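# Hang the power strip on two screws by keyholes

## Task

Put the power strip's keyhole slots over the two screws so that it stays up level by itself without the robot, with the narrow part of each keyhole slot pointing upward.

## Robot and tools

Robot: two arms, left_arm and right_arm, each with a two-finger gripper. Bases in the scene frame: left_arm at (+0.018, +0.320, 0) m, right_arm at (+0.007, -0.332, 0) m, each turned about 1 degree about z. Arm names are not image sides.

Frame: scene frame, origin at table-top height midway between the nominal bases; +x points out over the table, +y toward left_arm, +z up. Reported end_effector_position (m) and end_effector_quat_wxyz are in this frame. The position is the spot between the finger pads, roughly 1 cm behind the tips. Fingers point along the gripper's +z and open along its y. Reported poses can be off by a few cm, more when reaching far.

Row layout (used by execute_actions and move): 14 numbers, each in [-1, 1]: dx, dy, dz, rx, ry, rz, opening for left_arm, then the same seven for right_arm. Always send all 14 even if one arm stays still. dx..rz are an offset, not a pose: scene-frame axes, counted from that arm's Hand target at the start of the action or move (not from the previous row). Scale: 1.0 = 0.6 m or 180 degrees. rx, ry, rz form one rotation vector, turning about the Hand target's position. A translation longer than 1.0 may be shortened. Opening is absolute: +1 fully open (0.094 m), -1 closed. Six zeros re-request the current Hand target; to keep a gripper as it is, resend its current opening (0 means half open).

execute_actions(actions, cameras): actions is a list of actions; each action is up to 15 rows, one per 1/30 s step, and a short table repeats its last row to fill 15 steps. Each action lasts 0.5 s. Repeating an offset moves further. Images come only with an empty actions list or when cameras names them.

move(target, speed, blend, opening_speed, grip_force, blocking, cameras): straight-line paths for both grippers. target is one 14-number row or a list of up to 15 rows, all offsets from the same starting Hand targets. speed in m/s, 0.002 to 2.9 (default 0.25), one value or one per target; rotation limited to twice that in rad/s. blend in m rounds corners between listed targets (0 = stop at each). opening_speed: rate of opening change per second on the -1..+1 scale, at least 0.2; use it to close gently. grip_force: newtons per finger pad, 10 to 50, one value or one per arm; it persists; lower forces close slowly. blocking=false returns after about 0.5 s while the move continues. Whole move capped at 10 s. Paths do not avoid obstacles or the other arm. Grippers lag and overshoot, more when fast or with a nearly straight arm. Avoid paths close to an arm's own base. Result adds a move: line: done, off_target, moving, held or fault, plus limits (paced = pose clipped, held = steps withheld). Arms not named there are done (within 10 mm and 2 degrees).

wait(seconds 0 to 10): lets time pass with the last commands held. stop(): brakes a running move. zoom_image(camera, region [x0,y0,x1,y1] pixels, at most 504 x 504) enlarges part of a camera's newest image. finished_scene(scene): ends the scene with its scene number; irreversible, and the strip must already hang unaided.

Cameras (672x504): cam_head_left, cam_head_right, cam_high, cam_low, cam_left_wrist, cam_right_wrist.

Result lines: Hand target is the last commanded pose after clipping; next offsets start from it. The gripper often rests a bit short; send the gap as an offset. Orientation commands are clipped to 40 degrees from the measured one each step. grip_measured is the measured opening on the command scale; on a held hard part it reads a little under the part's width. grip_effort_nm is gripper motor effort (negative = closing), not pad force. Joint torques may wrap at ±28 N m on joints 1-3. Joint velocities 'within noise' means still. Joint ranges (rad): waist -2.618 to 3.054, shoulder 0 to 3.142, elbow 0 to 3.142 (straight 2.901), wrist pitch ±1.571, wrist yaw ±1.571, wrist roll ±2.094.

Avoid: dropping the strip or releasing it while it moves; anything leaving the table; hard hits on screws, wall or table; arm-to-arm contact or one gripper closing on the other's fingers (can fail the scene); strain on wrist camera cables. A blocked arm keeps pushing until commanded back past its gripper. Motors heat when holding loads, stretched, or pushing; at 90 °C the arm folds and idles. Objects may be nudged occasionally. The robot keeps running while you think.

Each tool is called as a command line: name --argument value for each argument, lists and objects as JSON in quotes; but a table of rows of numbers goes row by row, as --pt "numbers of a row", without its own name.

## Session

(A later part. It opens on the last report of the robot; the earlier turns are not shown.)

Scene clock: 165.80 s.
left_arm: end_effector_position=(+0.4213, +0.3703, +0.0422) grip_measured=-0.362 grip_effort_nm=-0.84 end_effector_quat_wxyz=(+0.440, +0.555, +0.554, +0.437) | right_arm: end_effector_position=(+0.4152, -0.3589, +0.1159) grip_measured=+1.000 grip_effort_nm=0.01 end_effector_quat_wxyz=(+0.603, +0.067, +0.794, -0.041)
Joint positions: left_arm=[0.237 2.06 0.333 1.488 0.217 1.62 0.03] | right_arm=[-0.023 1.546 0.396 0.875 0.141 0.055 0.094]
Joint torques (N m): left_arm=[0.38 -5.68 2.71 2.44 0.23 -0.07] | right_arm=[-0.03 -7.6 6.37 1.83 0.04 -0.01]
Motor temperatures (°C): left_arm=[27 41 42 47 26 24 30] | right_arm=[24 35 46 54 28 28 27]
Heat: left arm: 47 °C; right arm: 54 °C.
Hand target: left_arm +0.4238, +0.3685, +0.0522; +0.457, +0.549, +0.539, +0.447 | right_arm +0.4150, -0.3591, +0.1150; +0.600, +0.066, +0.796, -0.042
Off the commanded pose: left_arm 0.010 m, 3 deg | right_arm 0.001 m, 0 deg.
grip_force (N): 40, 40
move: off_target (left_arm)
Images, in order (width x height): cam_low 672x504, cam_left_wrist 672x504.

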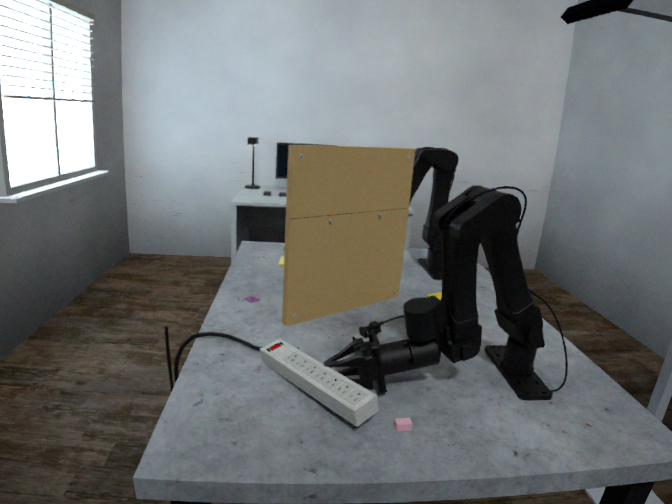

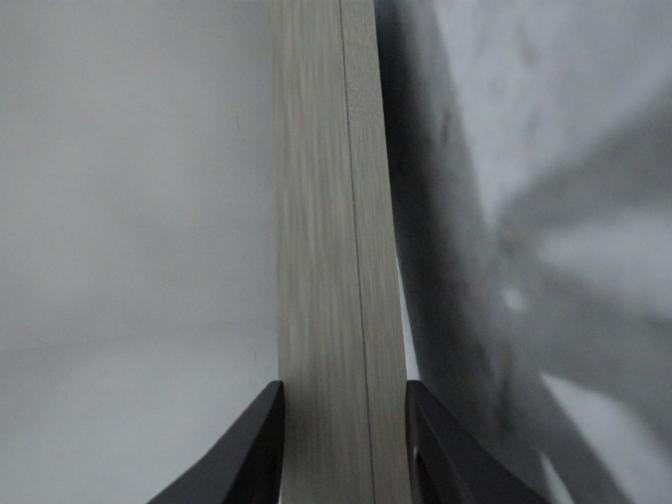

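move --pt "0 0 -0.021 0 0 0 -0.6 0 0 0 0 0 0 1" --pt "0 0 -0.021 0 0 0 -0.2 0 0 0 0 0 0 1" --pt "-0.12 0 0.01 0 0 0 -0.2 0 0 0 0 0 0 1" --speed '[0.04,0.06,0.1]' --opening_speed 0.4 --cameras '["cam_low","cam_left_wrist"]'

Scene clock: 173.10 s.
left_arm: end_effector_position=(+0.3498, +0.3682, +0.0417) grip_measured=-0.201 grip_effort_nm=0.08 end_effector_quat_wxyz=(+0.429, +0.570, +0.567, +0.412) | right_arm: end_effector_position=(+0.4152, -0.3589, +0.1159) grip_measured=+1.000 grip_effort_nm=0.01 end_effector_quat_wxyz=(+0.603, +0.067, +0.794, -0.041)
Joint positions: left_arm=[0.33 1.901 0.071 1.516 0.316 1.653 0.038] | right_arm=[-0.023 1.546 0.396 0.875 0.141 0.055 0.094]
Joint torques (N m): left_arm=[0.59 -5.94 1.33 2.31 0.26 0] | right_arm=[-0.02 -7.57 6.41 1.84 0.04 -0.01]
Heat: left arm: 49 °C; right arm: 54 °C.
Hand target: left_arm +0.3518, +0.3684, +0.0582; +0.457, +0.549, +0.539, +0.447 | right_arm +0.4150, -0.3591, +0.1150; +0.600, +0.066, +0.796, -0.042
Off the commanded pose: left_arm 0.017 m, 7 deg | right_arm 0.001 m, 0 deg.
joint sent to its limit (left arm) — joint 4 (wrist pitch), upper limit. The joint targets are off in orientation, not in position.
grip_force (N): 40, 40
move: off_target (left_arm); target 2's new opening was sent with left_arm's hand 0.006 m and 4 deg from that target
Images, in order (width x height): cam_low 672x504, cam_left_wrist 672x504.

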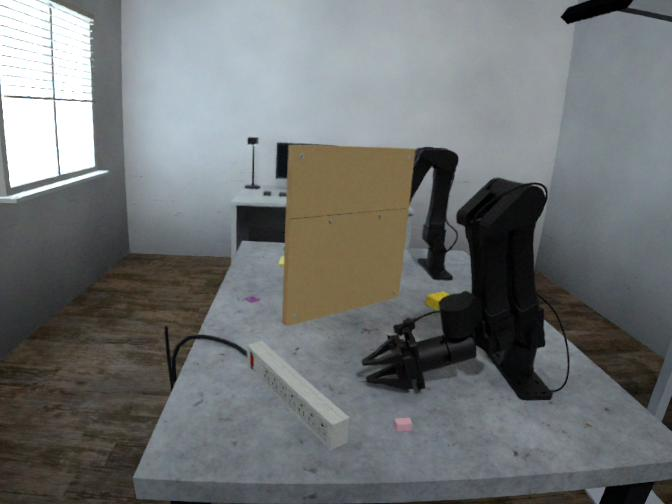

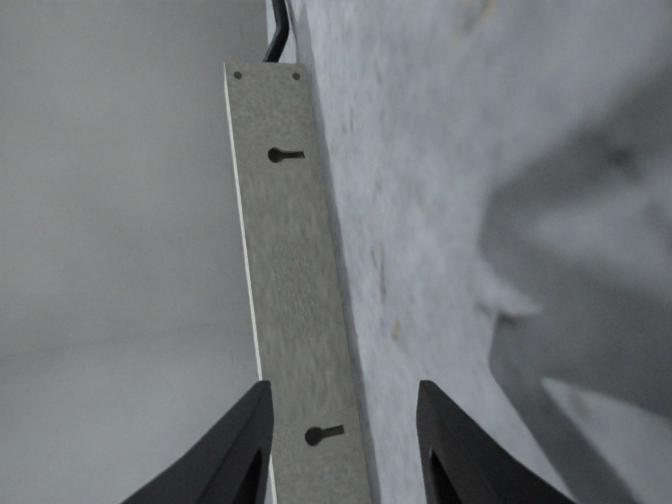

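move --pt "-0.03 0 0.14 0 0 0 1 0 0 0 0 0 0 1" --pt "0.15 0.04 0.14 0 0.43 0 1 0 0 0 0 0 0 1" --blend '[0.03,0]' --cameras '["cam_left_wrist"]'

Scene clock: 194.60 s.
left_arm: end_effector_position=(+0.4403, +0.3957, +0.1424) grip_measured=+0.999 grip_effort_nm=0.07 end_effector_quat_wxyz=(+0.022, +0.707, +0.707, +0.010) | right_arm: end_effector_position=(+0.4152, -0.3589, +0.1159) grip_measured=+1.000 grip_effort_nm=0.01 end_effector_quat_wxyz=(+0.603, +0.067, +0.794, -0.041)
Joint positions: left_arm=[0.206 2.193 2.19 -1.527 0.025 1.757 0.094] | right_arm=[-0.023 1.546 0.396 0.875 0.141 0.055 0.094]
Joint torques (N m): left_arm=[-0.51 -9.22 9.44 0.23 0.04 0] | right_arm=[-0.01 -7.61 6.37 1.84 0.03 -0.02]
Motor temperatures (°C): left_arm=[27 38 41 53 26 24 29] | right_arm=[24 35 46 55 28 28 27]
Heat: left arm: 53 °C; right arm: 55 °C.
Hand target: left_arm +0.4418, +0.3925, +0.1421; +0.020, +0.707, +0.707, +0.006 | right_arm +0.4150, -0.3591, +0.1150; +0.600, +0.066, +0.796, -0.042
Off the commanded pose: left_arm 0.004 m, 1 deg | right_arm 0.001 m, 0 deg.
grip_force (N): 40, 40
move: done
Images, in order (width x height): cam_left_wrist 672x504.

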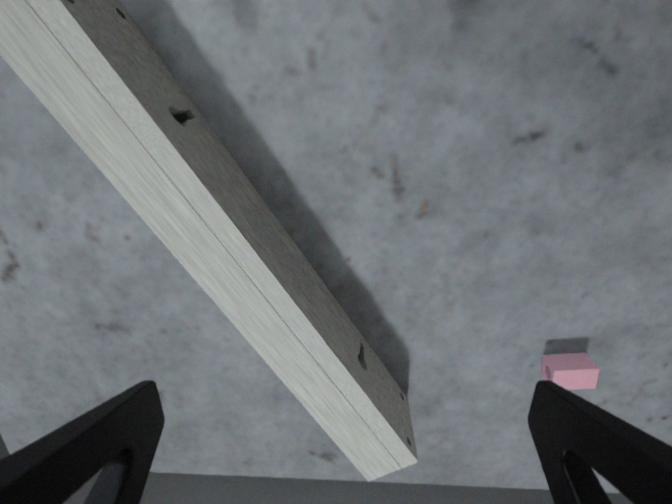

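move --target '[0.055,0.042,-0.06,0,0,0.17,1,0,0,0,0,0,0,1]' --cameras '["cam_left_wrist"]'

Scene clock: 204.07 s.
left_arm: end_effector_position=(+0.4710, +0.4140, +0.1074) grip_measured=+0.999 grip_effort_nm=0.07 end_effector_quat_wxyz=(+0.016, +0.502, +0.865, +0.009) | right_arm: end_effector_position=(+0.4152, -0.3589, +0.1159) grip_measured=+1.000 grip_effort_nm=0.01 end_effector_quat_wxyz=(+0.603, +0.067, +0.794, -0.041)
Joint positions: left_arm=[0.225 2.36 2.333 -1.507 0.008 1.258 0.094] | right_arm=[-0.023 1.546 0.396 0.875 0.141 0.055 0.094]
Joint torques (N m): left_arm=[0.75 -10.3 9.31 0.39 0.02 -0.13] | right_arm=[-0.06 -7.62 6.39 1.83 0.03 -0.02]
Motor temperatures (°C): left_arm=[27 38 42 48 26 24 29] | right_arm=[24 35 46 55 28 28 27]
Heat: left arm: 48 °C; right arm: 55 °C.
Hand target: left_arm +0.4747, +0.4177, +0.1061; +0.017, +0.496, +0.868, +0.010 | right_arm +0.4150, -0.3591, +0.1150; +0.600, +0.066, +0.796, -0.042
Off the commanded pose: left_arm 0.005 m, 1 deg | right_arm 0.001 m, 0 deg.
grip_force (N): 40, 40
move: done
Images, in order (width x height): cam_left_wrist 672x504.

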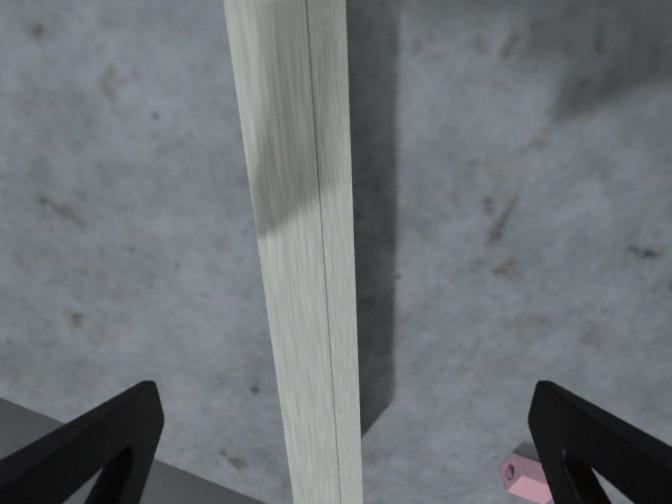

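move --pt "0.011 0.007 -0.121 0 0 0.017 1 0 0 0 0 0 0 1" --pt "0.011 0.007 -0.121 0 0 0.017 -0.6 0 0 0 0 0 0 1" --speed 0.12 --opening_speed 0.8 --cameras '["cam_left_wrist","cam_low"]'

Scene clock: 213.20 s.
left_arm: end_effector_position=(+0.4846, +0.4189, +0.0417) grip_measured=-0.296 grip_effort_nm=-0.78 end_effector_quat_wxyz=(+0.024, +0.479, +0.877, +0.017) | right_arm: end_effector_position=(+0.4152, -0.3589, +0.1159) grip_measured=+1.000 grip_effort_nm=0.01 end_effector_quat_wxyz=(+0.603, +0.067, +0.794, -0.041)
Joint positions: left_arm=[0.229 2.377 2.099 -1.234 0.004 1.208 0.033] | right_arm=[-0.023 1.546 0.396 0.875 0.141 0.055 0.094]
Joint torques (N m): left_arm=[0.77 -10.97 5.85 0.52 0.07 -0.05] | right_arm=[-0.03 -7.6 6.38 1.84 0.04 -0.03]
Motor temperatures (°C): left_arm=[27 38 43 46 26 24 29] | right_arm=[24 35 46 55 28 28 26]
Heat: left arm: 46 °C; right arm: 55 °C.
Hand target: left_arm +0.4813, +0.4218, +0.0335; +0.017, +0.473, +0.881, +0.011 | right_arm +0.4150, -0.3591, +0.1150; +0.600, +0.066, +0.796, -0.042
Off the commanded pose: left_arm 0.009 m, 1 deg | right_arm 0.001 m, 0 deg.
grip_force (N): 40, 40
move: done
Images, in order (width x height): cam_low 672x504, cam_left_wrist 672x504.

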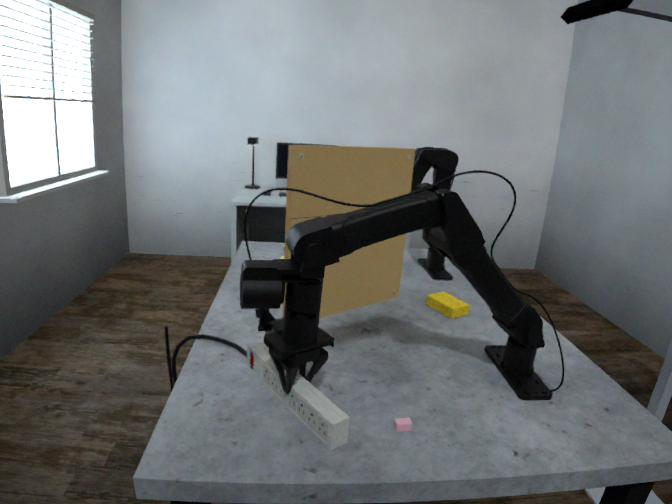

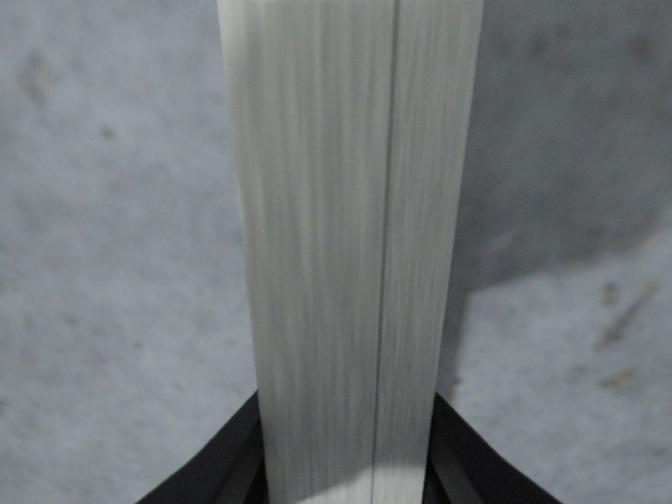

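move --pt "-0.02 -0.02 0.16 0 0 0 -0.6 0 0 0 0 0 0 1" --pt "-0.03 -0.02 0.13 0.2 -0.333 0 -0.6 0 0 0 0 0 0 1" --speed '[0.2,0.4]' --blend '[0.02,0]'

move --target '[0,0,-0.04,0.042,-0.07,0,-0.6,0,0,0,0,0,0,1]' --cameras '["cam_low","cam_left_wrist"]'

Scene clock: 225.67 s.
left_arm: end_effector_position=(+0.4525, +0.4093, +0.0887) grip_measured=-0.298 grip_effort_nm=-0.84 end_effector_quat_wxyz=(+0.264, +0.422, +0.722, +0.480) | right_arm: end_effector_position=(+0.4152, -0.3589, +0.1159) grip_measured=+1.000 grip_effort_nm=0.01 end_effector_quat_wxyz=(+0.603, +0.067, +0.794, -0.041)
Joint positions: left_arm=[0.031 1.726 0.651 0.609 -0.481 1.368 0.033] | right_arm=[-0.023 1.546 0.396 0.875 0.141 0.055 0.094]
Joint torques (N m): left_arm=[0.29 -6.78 6.15 2.69 -0.11 -0.22] | right_arm=[-0.06 -7.58 6.39 1.83 0.03 -0.02]
Motor temperatures (°C): left_arm=[27 39 42 45 26 24 29] | right_arm=[24 35 46 55 28 28 26]
Heat: left arm: 45 °C; right arm: 55 °C.
Hand target: left_arm +0.4633, +0.4098, +0.1113; +0.307, +0.387, +0.710, +0.501 | right_arm +0.4150, -0.3591, +0.1150; +0.600, +0.066, +0.796, -0.042
Off the commanded pose: left_arm 0.025 m, 7 deg | right_arm 0.001 m, 0 deg.
grip_force (N): 40, 40
move: off_target (left_arm)

Scene clock: 227.27 s.
left_arm: end_effector_position=(+0.4550, +0.4120, +0.0607) grip_measured=-0.298 grip_effort_nm=-0.84 end_effector_quat_wxyz=(+0.311, +0.389, +0.656, +0.568) | right_arm: end_effector_position=(+0.4152, -0.3589, +0.1159) grip_measured=+1.000 grip_effort_nm=0.01 end_effector_quat_wxyz=(+0.603, +0.067, +0.794, -0.041)
Joint positions: left_arm=[0.021 2.094 0.535 1.371 -0.525 1.51 0.033] | right_arm=[-0.023 1.546 0.396 0.875 0.141 0.055 0.094]
Joint torques (N m): left_arm=[-0.38 -7.43 5.05 2.81 -0.04 -0.25] | right_arm=[-0.05 -7.57 6.39 1.82 0.03 0]
Motor temperatures (°C): left_arm=[27 39 42 46 26 24 29] | right_arm=[24 35 46 55 28 28 26]
Heat: left arm: 46 °C; right arm: 55 °C.
Hand target: left_arm +0.4634, +0.4099, +0.0874; +0.357, +0.349, +0.638, +0.586 | right_arm +0.4150, -0.3591, +0.1150; +0.600, +0.066, +0.796, -0.042
Off the commanded pose: left_arm 0.028 m, 8 deg | right_arm 0.001 m, 0 deg.
grip_force (N): 40, 40
move: off_target (left_arm)
Images, in order (width x height): cam_low 672x504, cam_left_wrist 672x504.

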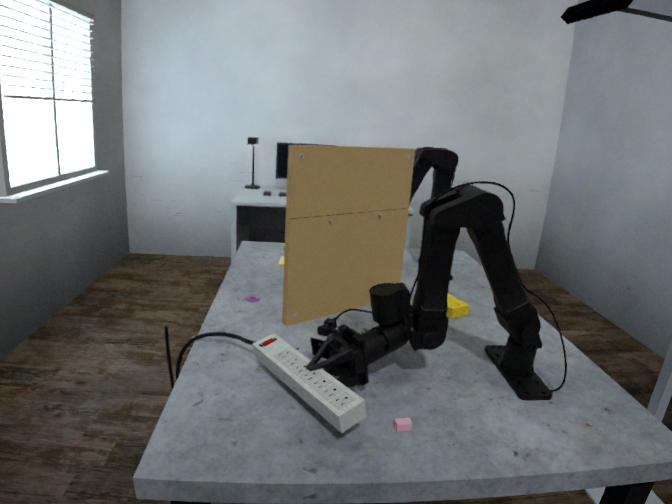

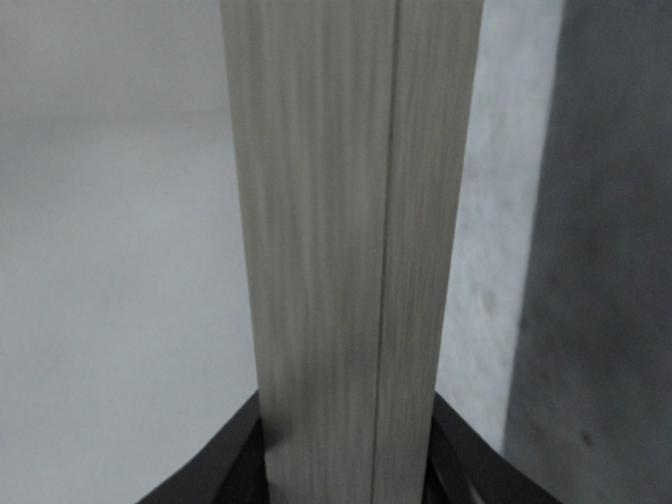

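move --target '[0,0,-0.048,0,0,0,-0.6,0,0,0,0,0,0,1]' --speed 0.05 --cameras '["cam_low"]'

zoom_image --camera "cam_low" --region '[240, 300, 400, 450]'

Scene clock: 232.50 s.
left_arm: end_effector_position=(+0.4540, +0.4124, +0.0418) grip_measured=-0.298 grip_effort_nm=-0.84 end_effector_quat_wxyz=(+0.316, +0.383, +0.654, +0.572) | right_arm: end_effector_position=(+0.4152, -0.3589, +0.1159) grip_measured=+1.000 grip_effort_nm=0.01 end_effector_quat_wxyz=(+0.603, +0.067, +0.794, -0.041)
Joint positions: left_arm=[0.021 2.213 0.543 1.499 -0.528 1.509 0.033] | right_arm=[-0.023 1.546 0.396 0.875 0.141 0.055 0.094]
Joint velocities: left_arm=[within noise] | right_arm=[0.012 -0.022 -0.007 -0.007 -0.154 0.007 0]
Joint torques (N m): left_arm=[-0.32 -6.75 5.29 2.45 0.01 -0.32] | right_arm=[-0.03 -7.61 6.38 1.83 0.02 -0.02]
Motor temperatures (°C): left_arm=[27 40 42 48 26 24 29] | right_arm=[24 35 46 55 28 28 26]
Heat: left arm: 48 °C; right arm: 55 °C.
Hand target: left_arm +0.4633, +0.4099, +0.0586; +0.357, +0.349, +0.638, +0.586 | right_arm +0.4150, -0.3591, +0.1150; +0.600, +0.066, +0.796, -0.042
Off the commanded pose: left_arm 0.019 m, 7 deg | right_arm 0.001 m, 0 deg.
joint sent to its limit (left arm) — joint 4 (wrist pitch), upper limit. The joint targets still meet the commanded pose.
grip_force (N): 40, 40
move: off_target (left_arm)
Images, in order (width x height): cam_low 672x504.

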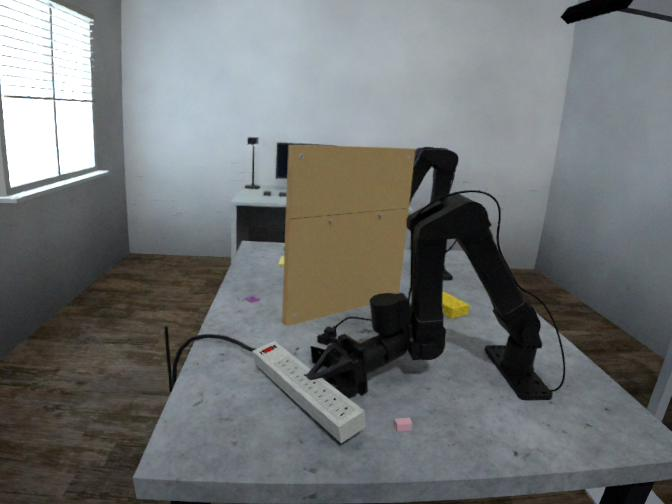

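Scaled by 3.150 from the camera's 672x504 image, which has a finer 960x720 frame.

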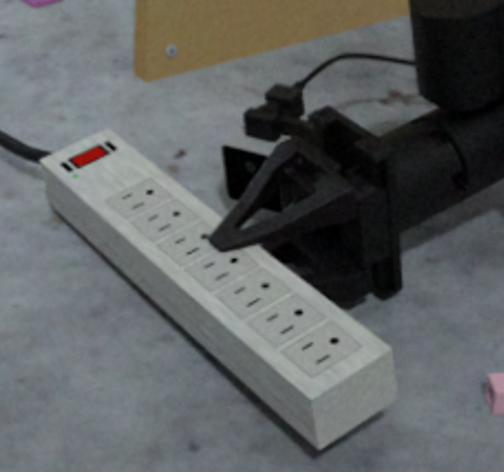

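move --pt "0 0 -0.013 0 0 0 -0.6 0 0 0 0 0 0 1" --pt "0 0 -0.013 0 0 0 -0.18 0 0 0 0 0 0 1" --speed 0.05 --opening_speed 0.3 --cameras '["cam_low"]'

zoom_image --camera "cam_low" --region '[240, 300, 400, 450]'

Scene clock: 240.07 s.
left_arm: end_effector_position=(+0.4568, +0.4134, +0.0418) grip_measured=-0.181 grip_effort_nm=0.04 end_effector_quat_wxyz=(+0.324, +0.370, +0.656, +0.572) | right_arm: end_effector_position=(+0.4152, -0.3589, +0.1159) grip_measured=+1.000 grip_effort_nm=0.01 end_effector_quat_wxyz=(+0.603, +0.067, +0.794, -0.041)
Joint positions: left_arm=[0.021 2.23 0.557 1.514 -0.534 1.488 0.038] | right_arm=[-0.023 1.546 0.396 0.875 0.141 0.055 0.094]
Joint torques (N m): left_arm=[-0.61 -6.6 4.52 2.3 0 -0.17] | right_arm=[-0.05 -7.6 6.38 1.82 0.03 -0.01]
Motor temperatures (°C): left_arm=[27 40 41 50 26 24 30] | right_arm=[24 35 46 55 28 28 26]
Heat: left arm: 50 °C; right arm: 55 °C.
Hand target: left_arm +0.4633, +0.4099, +0.0508; +0.357, +0.349, +0.638, +0.586 | right_arm +0.4150, -0.3591, +0.1150; +0.600, +0.066, +0.796, -0.042
Off the commanded pose: left_arm 0.012 m, 5 deg | right_arm 0.001 m, 0 deg.
joint sent to its limit (left arm) — joint 4 (wrist pitch), upper limit. The joint targets still meet the commanded pose.
grip_force (N): 40, 40
move: off_target (left_arm); target 2's new opening was sent with left_arm's hand 0.012 m and 6 deg from that target
Images, in order (width x height): cam_low 672x504.

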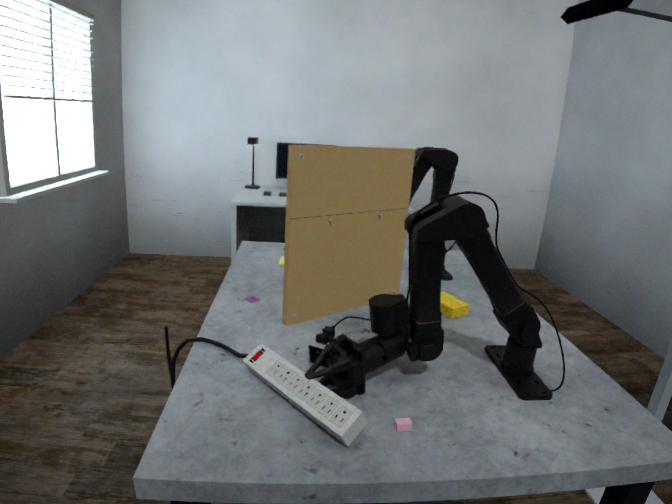

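Scaled by 3.150 from the camera's 672x504 image, which has a finer 960x720 frame.

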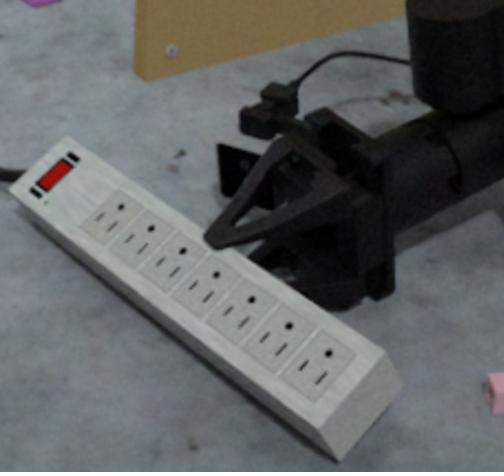

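move --target '[-0.035,-0.021,-0.005,0,0,0,-0.1,0,0,0,0,0,0,1]' --speed 0.05 --cameras '["cam_low"]'

zoom_image --camera "cam_low" --region '[240, 300, 400, 450]'

move --target '[-0.035,-0.021,-0.0,0,0,0,-0.1,0,0,0,0,0,0,1]' --speed 0.05 --cameras '["cam_low"]'

zoom_image --camera "cam_low" --region '[240, 300, 400, 450]'

Scene clock: 300.73 s.
left_arm: end_effector_position=(+0.4457, +0.4014, +0.0399) grip_measured=-0.101 grip_effort_nm=0.08 end_effector_quat_wxyz=(+0.321, +0.370, +0.662, +0.567) | right_arm: end_effector_position=(+0.4152, -0.3589, +0.1159) grip_measured=+1.000 grip_effort_nm=0.01 end_effector_quat_wxyz=(+0.603, +0.067, +0.794, -0.041)
Joint positions: left_arm=[-0.024 2.212 0.514 1.517 -0.581 1.466 0.042] | right_arm=[-0.023 1.546 0.396 0.875 0.141 0.055 0.094]
Joint torques (N m): left_arm=[-0.83 -8.02 1.01 2.24 -0.09 -0.24] | right_arm=[-0.05 -7.6 6.42 1.83 0.04 -0.01]
Motor temperatures (°C): left_arm=[27 39 40 60 26 24 28] | right_arm=[24 35 46 55 28 27 26]
Heat: left arm: 60 °C; right arm: 55 °C.
Hand target: left_arm +0.4424, +0.3972, +0.0479; +0.357, +0.349, +0.638, +0.586 | right_arm +0.4150, -0.3591, +0.1150; +0.600, +0.066, +0.796, -0.042
Off the commanded pose: left_arm 0.010 m, 6 deg | right_arm 0.001 m, 0 deg.
joint sent to its limit (left arm) — joint 4 (wrist pitch), upper limit. The joint targets are off in orientation, not in position.
grip_force (N): 40, 40
move: off_target (left_arm)
Images, in order (width x height): cam_low 672x504.

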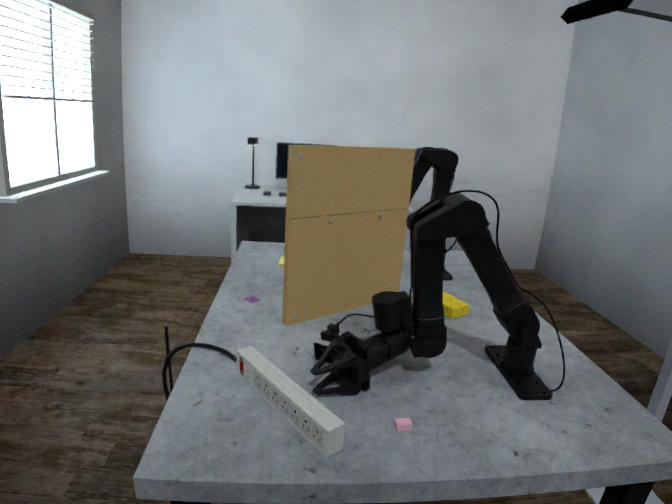

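Scaled by 3.150 from the camera's 672x504 image, which has a finer 960x720 frame.

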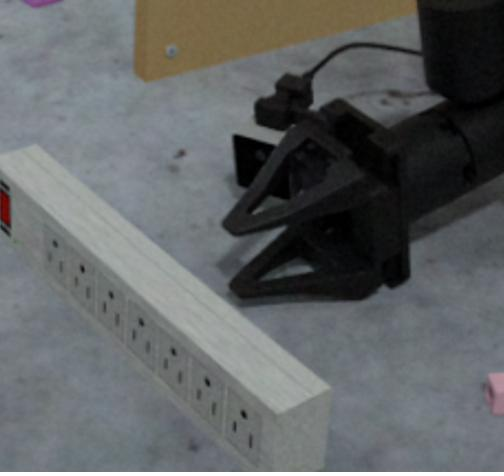

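Scene clock: 301.80 s.
left_arm: end_effector_position=(+0.4233, +0.3876, +0.0374) grip_measured=-0.101 grip_effort_nm=0.08 end_effector_quat_wxyz=(+0.314, +0.372, +0.671, +0.559) | right_arm: end_effector_position=(+0.4152, -0.3589, +0.1159) grip_measured=+1.000 grip_effort_nm=0.01 end_effector_quat_wxyz=(+0.603, +0.067, +0.794, -0.041)
Joint positions: left_arm=[-0.084 2.171 0.431 1.517 -0.643 1.431 0.042] | right_arm=[-0.023 1.546 0.396 0.875 0.141 0.055 0.094]
Joint torques (N m): left_arm=[-0.61 -7.65 0.91 2.23 -0.14 -0.14] | right_arm=[-0.03 -7.58 6.39 1.84 0.04 0]
Motor temperatures (°C): left_arm=[27 39 40 60 26 24 28] | right_arm=[24 35 46 55 28 27 26]
Heat: left arm: 60 °C; right arm: 55 °C.
Hand target: left_arm +0.4214, +0.3846, +0.0478; +0.357, +0.349, +0.638, +0.586 | right_arm +0.4150, -0.3591, +0.1150; +0.600, +0.066, +0.796, -0.042
Off the commanded pose: left_arm 0.011 m, 7 deg | right_arm 0.001 m, 0 deg.
joint sent to its limit (left arm) — joint 4 (wrist pitch), upper limit. The joint targets are off in orientation, not in position.
grip_force (N): 40, 40
move: off_target (left_arm)
Images, in order (width x height): cam_low 672x504.

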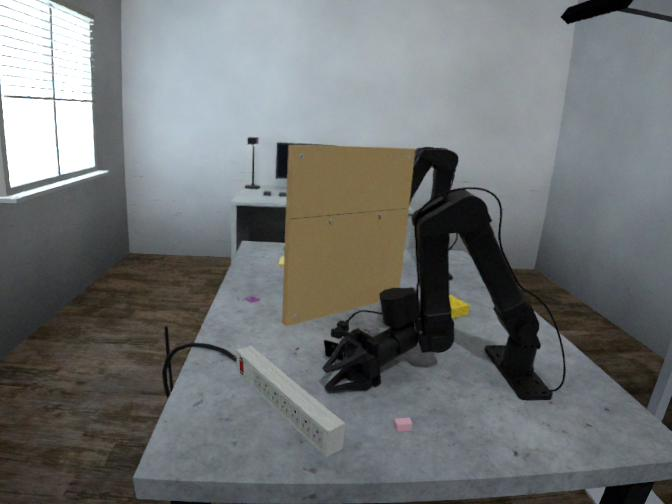

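Scaled by 3.150 from the camera's 672x504 image, which has a finer 960x720 frame.

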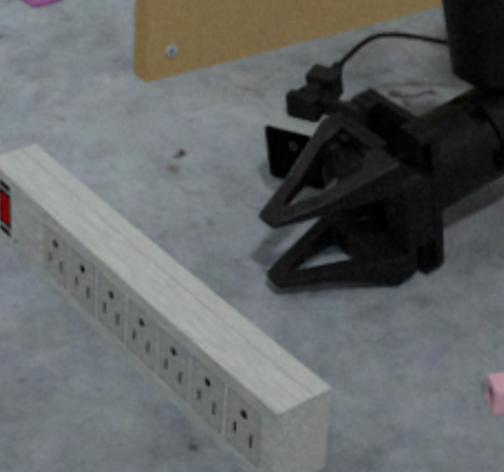

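move --pt "-0.1 0 0.25 -0.1 0.13 0.02 1 0 0 0 0 0 0 1" --pt "-0.452 -0.391 0.35 -0.285 0.39 0.055 1 0 0 0 0 0 0 1" --blend '[0.04,0]' --speed 0.35 --cameras '["all"]'

Scene clock: 348.73 s.
left_arm: end_effector_position=(+0.1516, +0.1520, +0.2499) grip_measured=+0.999 grip_effort_nm=0.07 end_effector_quat_wxyz=(+0.126, +0.381, +0.913, -0.067) | right_arm: end_effector_position=(+0.4152, -0.3589, +0.1159) grip_measured=+1.000 grip_effort_nm=0.01 end_effector_quat_wxyz=(+0.603, +0.067, +0.794, -0.041)
Joint positions: left_arm=[-0.888 1.202 1.482 -1.563 -0.006 -0.116 0.094] | right_arm=[-0.023 1.546 0.396 0.875 0.141 0.055 0.094]
Joint torques (N m): left_arm=[-0.23 -1.8 8.94 0.75 0.05 -0.11] | right_arm=[-0.02 -7.65 6.38 1.85 0.03 -0.02]
Motor temperatures (°C): left_arm=[26 38 38 61 26 24 28] | right_arm=[24 35 46 55 28 27 26]
Heat: left arm: 61 °C; right arm: 55 °C.
Hand target: left_arm +0.1502, +0.1500, +0.2578; +0.000, +0.382, +0.924, -0.001 | right_arm +0.4150, -0.3591, +0.1150; +0.600, +0.066, +0.796, -0.042
Off the commanded pose: left_arm 0.008 m, 16 deg | right_arm 0.001 m, 0 deg.
joint sent to its limit (left arm) — joint 4 (wrist pitch), lower limit. The joint targets are off in orientation, not in position.
grip_force (N): 40, 40
move: off_target (left_arm)

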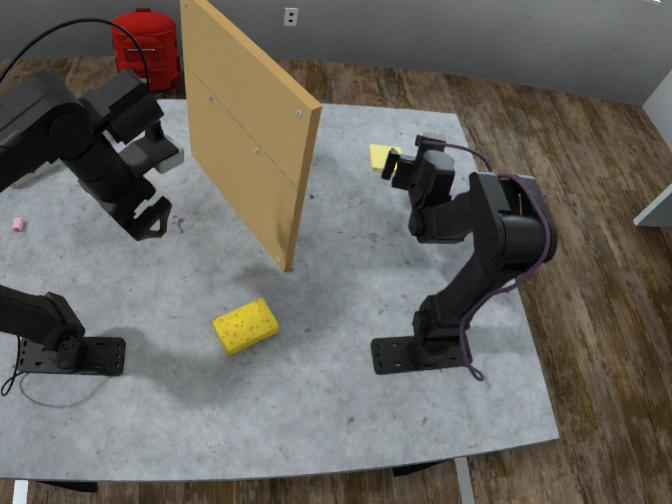

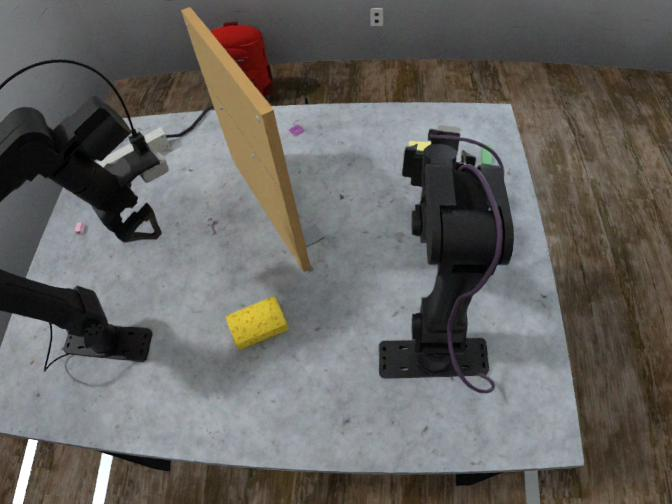

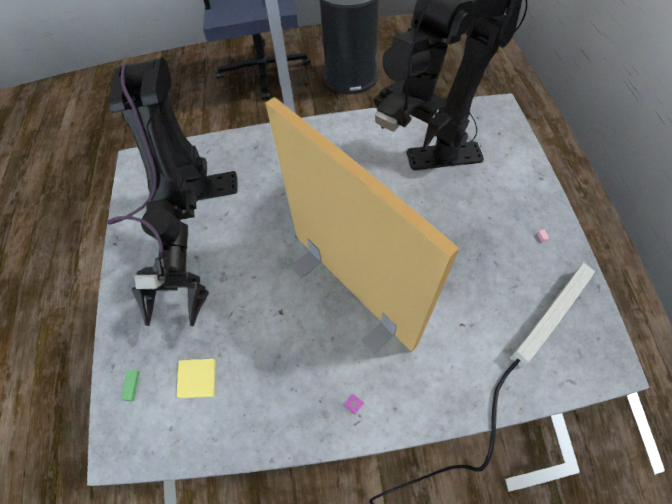

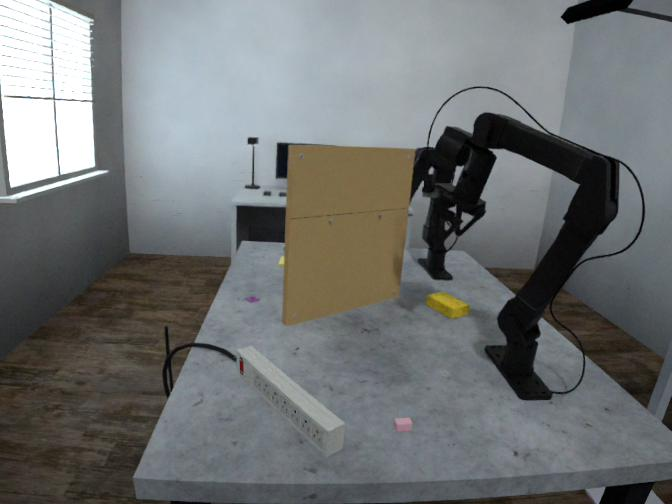

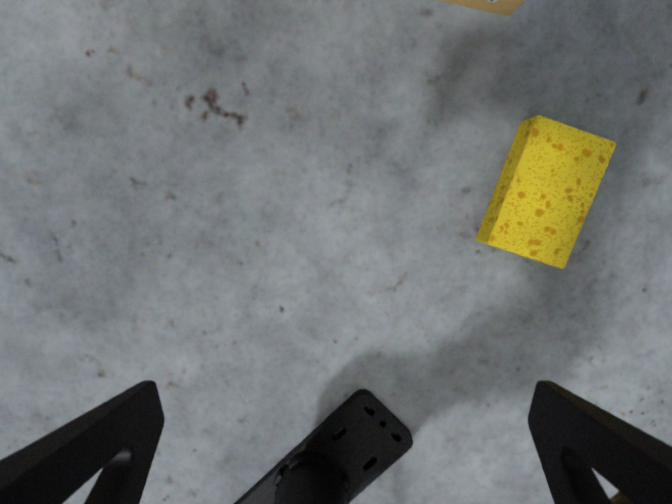

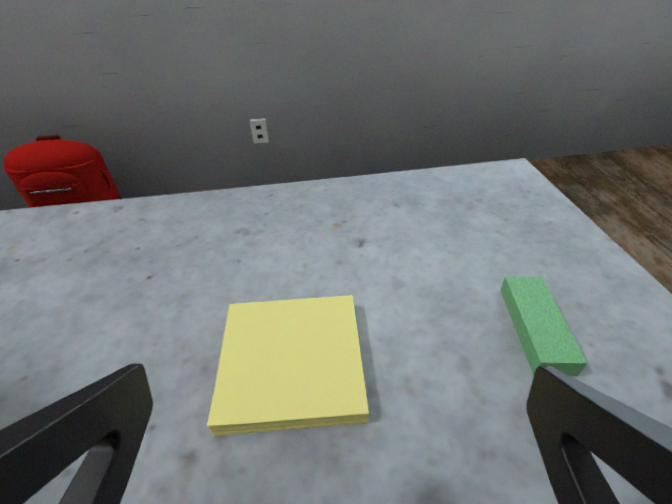

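move --target '[-0.132,-0.245,-0.23,0,0,-0.128,1,0,0,0,0,0,0,1]' --cameras '["cam_left_wrist","cam_head_left"]'

Scene clock: 363.50 s.
left_arm: end_effector_position=(+0.0709, +0.0138, +0.1129) grip_measured=+0.999 grip_effort_nm=0.07 end_effector_quat_wxyz=(-0.013, +0.555, +0.832, +0.016) | right_arm: end_effector_position=(+0.4152, -0.3589, +0.1159) grip_measured=+1.000 grip_effort_nm=0.01 end_effector_quat_wxyz=(+0.603, +0.067, +0.794, -0.041)
Joint positions: left_arm=[-1.384 1.758 1.459 -1.312 -0.003 -0.228 0.094] | right_arm=[-0.023 1.546 0.396 0.875 0.141 0.055 0.094]
Joint torques (N m): left_arm=[-0.25 -7.2 9.35 0.44 0.11 0.11] | right_arm=[-0.03 -7.61 6.37 1.84 0.04 -0.02]
Motor temperatures (°C): left_arm=[26 36 42 55 26 24 28] | right_arm=[24 35 46 56 28 27 26]
Heat: left arm: 55 °C; right arm: 56 °C.
Hand target: left_arm +0.0710, +0.0029, +0.1199; +0.000, +0.559, +0.829, -0.001 | right_arm +0.4150, -0.3591, +0.1150; +0.600, +0.066, +0.796, -0.042
Off the commanded pose: left_arm 0.013 m, 2 deg | right_arm 0.001 m, 0 deg.
grip_force (N): 40, 40
move: off_target (left_arm)
Images, in order (width x height): cam_head_left 672x504, cam_left_wrist 672x504.

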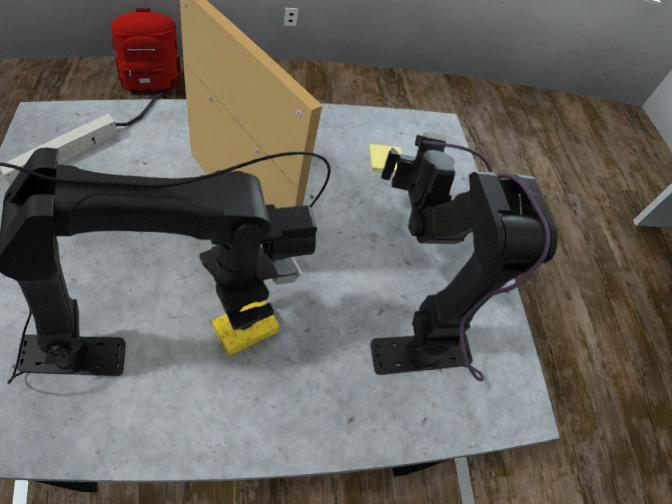

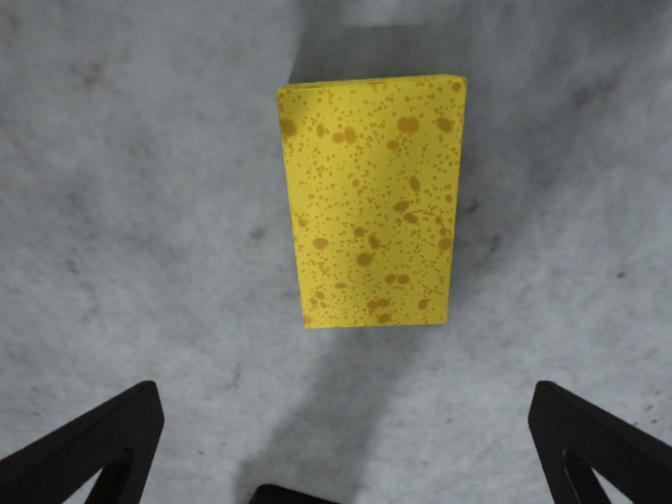

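move --pt "-0.011 -0.041 -0.157 0 0 0 1 0 0 0 0 0 0 1" --pt "-0.011 -0.041 -0.157 0 0 0 0 0 0 0 0 0 0 1" --pt "-0.011 -0.041 -0.04 0 0 0 0 0 0 0 0 0 0 1" --speed 0.2 --opening_speed 0.8 --cameras '["cam_left_wrist","cam_head_left"]'

Scene clock: 374.67 s.
left_arm: end_effector_position=(+0.0668, -0.0167, +0.0840) grip_measured=+0.306 grip_effort_nm=-0.84 end_effector_quat_wxyz=(-0.009, +0.560, +0.828, +0.012) | right_arm: end_effector_position=(+0.4152, -0.3589, +0.1159) grip_measured=+1.000 grip_effort_nm=0.01 end_effector_quat_wxyz=(+0.603, +0.067, +0.794, -0.041)
Joint positions: left_arm=[-1.411 1.872 1.487 -1.216 -0.003 -0.242 0.061] | right_arm=[-0.023 1.546 0.396 0.875 0.141 0.055 0.094]
Joint torques (N m): left_arm=[-0.5 -9.65 8.81 0.16 0.07 -0.04] | right_arm=[-0.06 -7.58 6.39 1.84 0.03 -0.01]
Motor temperatures (°C): left_arm=[26 37 42 51 26 24 28] | right_arm=[24 35 46 56 28 27 26]
Heat: left arm: 51 °C; right arm: 56 °C.
Hand target: left_arm +0.0645, -0.0215, +0.0958; +0.000, +0.559, +0.829, -0.001 | right_arm +0.4150, -0.3591, +0.1150; +0.600, +0.066, +0.796, -0.042
Off the commanded pose: left_arm 0.013 m, 2 deg | right_arm 0.001 m, 0 deg.
grip_force (N): 40, 40
move: off_target (left_arm)
Images, in order (width x height): cam_head_left 672x504, cam_left_wrist 672x504.

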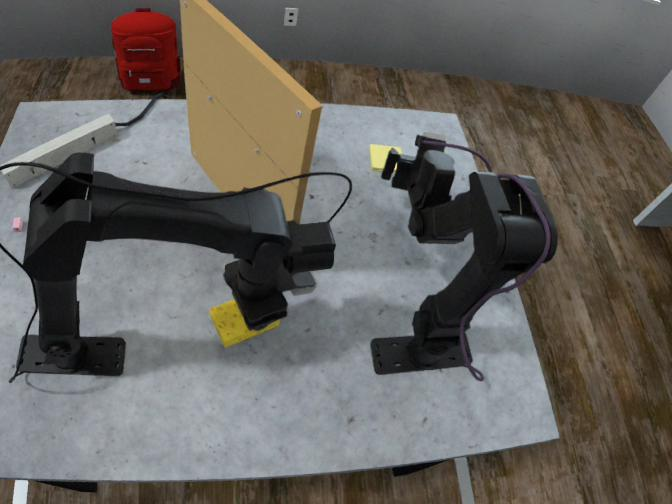

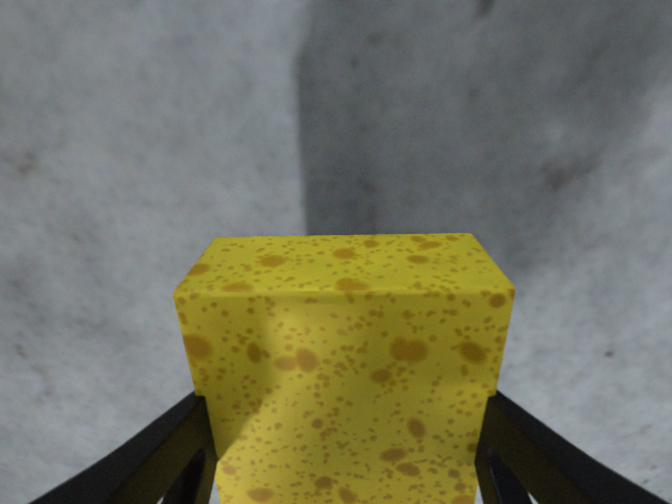

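move --pt "0.2225 0.264 0 0 0 0 0 0 0 0 0 0 0 1" --pt "0.2225 0.264 -0.113 0 0 0 0 0 0 0 0 0 0 1" --pt "0.2225 0.264 -0.113 0 0 0 0.55 0 0 0 0 0 0 1" --pt "0.2225 0.264 0.1 0 0 0 1 0 0 0 0 0 0 1" --speed '[0.3,0.1,0.1,0.2]' --opening_speed 0.8 --cameras '["cam_left_wrist","cam_head_left","cam_high"]'

Scene clock: 389.83 s.
left_arm: end_effector_position=(+0.1969, +0.1397, +0.1467) grip_measured=+0.999 grip_effort_nm=0.08 end_effector_quat_wxyz=(-0.012, +0.557, +0.830, +0.007) | right_arm: end_effector_position=(+0.4152, -0.3589, +0.1159) grip_measured=+1.000 grip_effort_nm=0.01 end_effector_quat_wxyz=(+0.603, +0.067, +0.794, -0.041)
Joint positions: left_arm=[-0.779 1.529 1.348 -1.416 -0.009 0.383 0.094] | right_arm=[-0.023 1.546 0.396 0.875 0.141 0.055 0.094]
Joint torques (N m): left_arm=[0.24 -6.08 9.03 0.14 0.14 0.14] | right_arm=[-0.08 -7.61 6.38 1.84 0.03 -0.01]
Motor temperatures (°C): left_arm=[26 38 43 48 26 24 29] | right_arm=[24 35 46 56 28 27 26]
Heat: left arm: 48 °C; right arm: 56 °C.
Hand target: left_arm +0.1980, +0.1368, +0.1559; +0.000, +0.559, +0.829, -0.001 | right_arm +0.4150, -0.3591, +0.1150; +0.600, +0.066, +0.796, -0.042
Off the commanded pose: left_arm 0.010 m, 2 deg | right_arm 0.001 m, 0 deg.
grip_force (N): 40, 40
move: done
Images, in order (width x height): cam_head_left 672x504, cam_high 672x504, cam_left_wrist 672x504.

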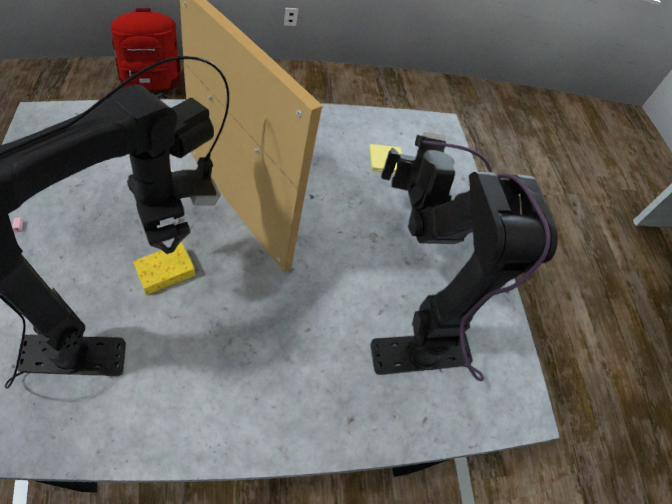

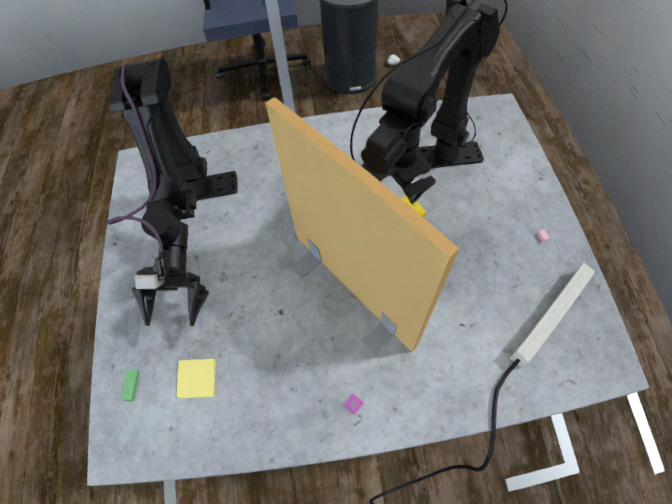

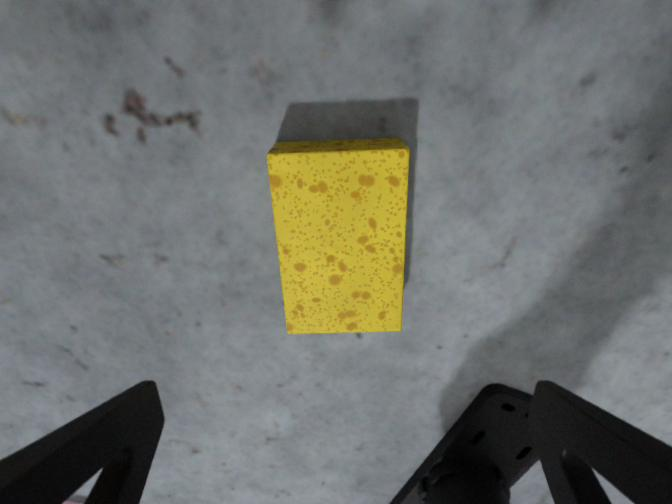

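move --pt "0.2 0.3 0.12 0 0 0.03 1 0 0 0 0 0 0 1" --pt "0.437 0.472 0.06 0 0 0.067 1 0 0 0 0 0 0 1" --blend '[0.04,0]' --speed 0.35 --cameras '["cam_left_wrist"]'

Scene clock: 401.67 s.
left_arm: end_effector_position=(+0.4581, +0.4229, +0.1861) grip_measured=+0.999 grip_effort_nm=0.08 end_effector_quat_wxyz=(+0.066, +0.462, +0.882, +0.063) | right_arm: end_effector_position=(+0.4152, -0.3589, +0.1159) grip_measured=+1.000 grip_effort_nm=0.01 end_effector_quat_wxyz=(+0.603, +0.067, +0.794, -0.041)
Joint positions: left_arm=[0.244 2.202 2.372 -1.56 -0.009 1.189 0.094] | right_arm=[-0.023 1.546 0.396 0.875 0.141 0.055 0.094]
Joint torques (N m): left_arm=[0.05 -10.43 9.01 0.52 0.15 0.2] | right_arm=[-0.03 -7.58 6.37 1.84 0.03 -0.01]
Motor temperatures (°C): left_arm=[26 38 44 46 26 24 28] | right_arm=[24 35 46 56 28 27 26]
Heat: left arm: 46 °C; right arm: 56 °C.
Hand target: left_arm +0.4601, +0.4201, +0.1917; +0.000, +0.469, +0.883, -0.001 | right_arm +0.4150, -0.3591, +0.1150; +0.600, +0.066, +0.796, -0.042
Off the commanded pose: left_arm 0.007 m, 11 deg | right_arm 0.001 m, 0 deg.
joint sent to its limit (left arm) — joint 4 (wrist pitch), lower limit. The joint targets are off in orientation, not in position.
grip_force (N): 40, 40
move: off_target (left_arm)
Images, in order (width x height): cam_left_wrist 672x504.

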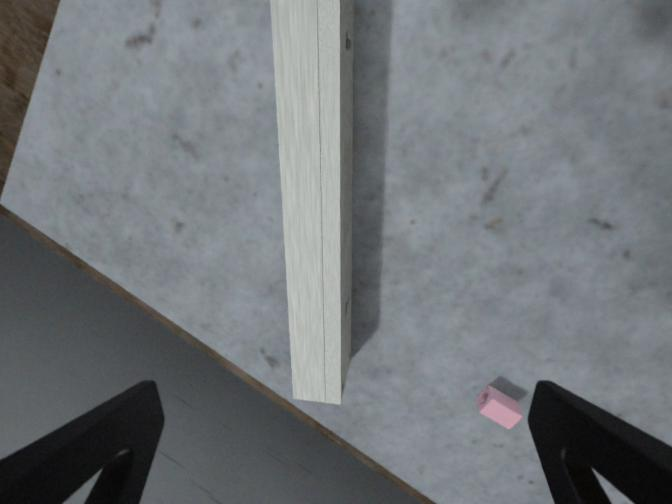

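move --target '[0.065,-0.062,-0.13,0,0,0,1,0,0,0,0,0,0,1]' --cameras '["cam_left_wrist"]'

Scene clock: 411.03 s.
left_arm: end_effector_position=(+0.4959, +0.3818, +0.1040) grip_measured=+0.999 grip_effort_nm=0.08 end_effector_quat_wxyz=(+0.019, +0.475, +0.880, +0.019) | right_arm: end_effector_position=(+0.4152, -0.3589, +0.1159) grip_measured=+1.000 grip_effort_nm=0.01 end_effector_quat_wxyz=(+0.603, +0.067, +0.794, -0.041)
Joint positions: left_arm=[0.143 2.471 2.519 -1.565 -0.009 1.114 0.094] | right_arm=[-0.023 1.546 0.396 0.875 0.141 0.055 0.094]
Joint torques (N m): left_arm=[0.49 -12.89 8.91 0.37 0.11 -0.13] | right_arm=[-0.02 -7.6 6.41 1.84 0.04 -0.01]
Motor temperatures (°C): left_arm=[26 40 44 46 26 24 28] | right_arm=[24 35 46 56 28 27 26]
Heat: left arm: 46 °C; right arm: 56 °C.
Hand target: left_arm +0.4991, +0.3827, +0.1138; +0.000, +0.469, +0.883, -0.001 | right_arm +0.4150, -0.3591, +0.1150; +0.600, +0.066, +0.796, -0.042
Off the commanded pose: left_arm 0.010 m, 3 deg | right_arm 0.001 m, 0 deg.
joint sent to its limit (left arm) — joint 4 (wrist pitch), lower limit. The joint targets are off in orientation, not in position.
grip_force (N): 40, 40
move: off_target (left_arm)
Images, in order (width x height): cam_left_wrist 672x504.

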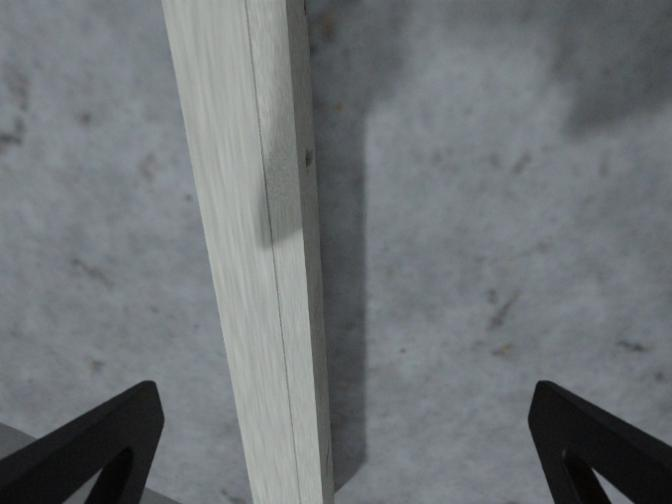

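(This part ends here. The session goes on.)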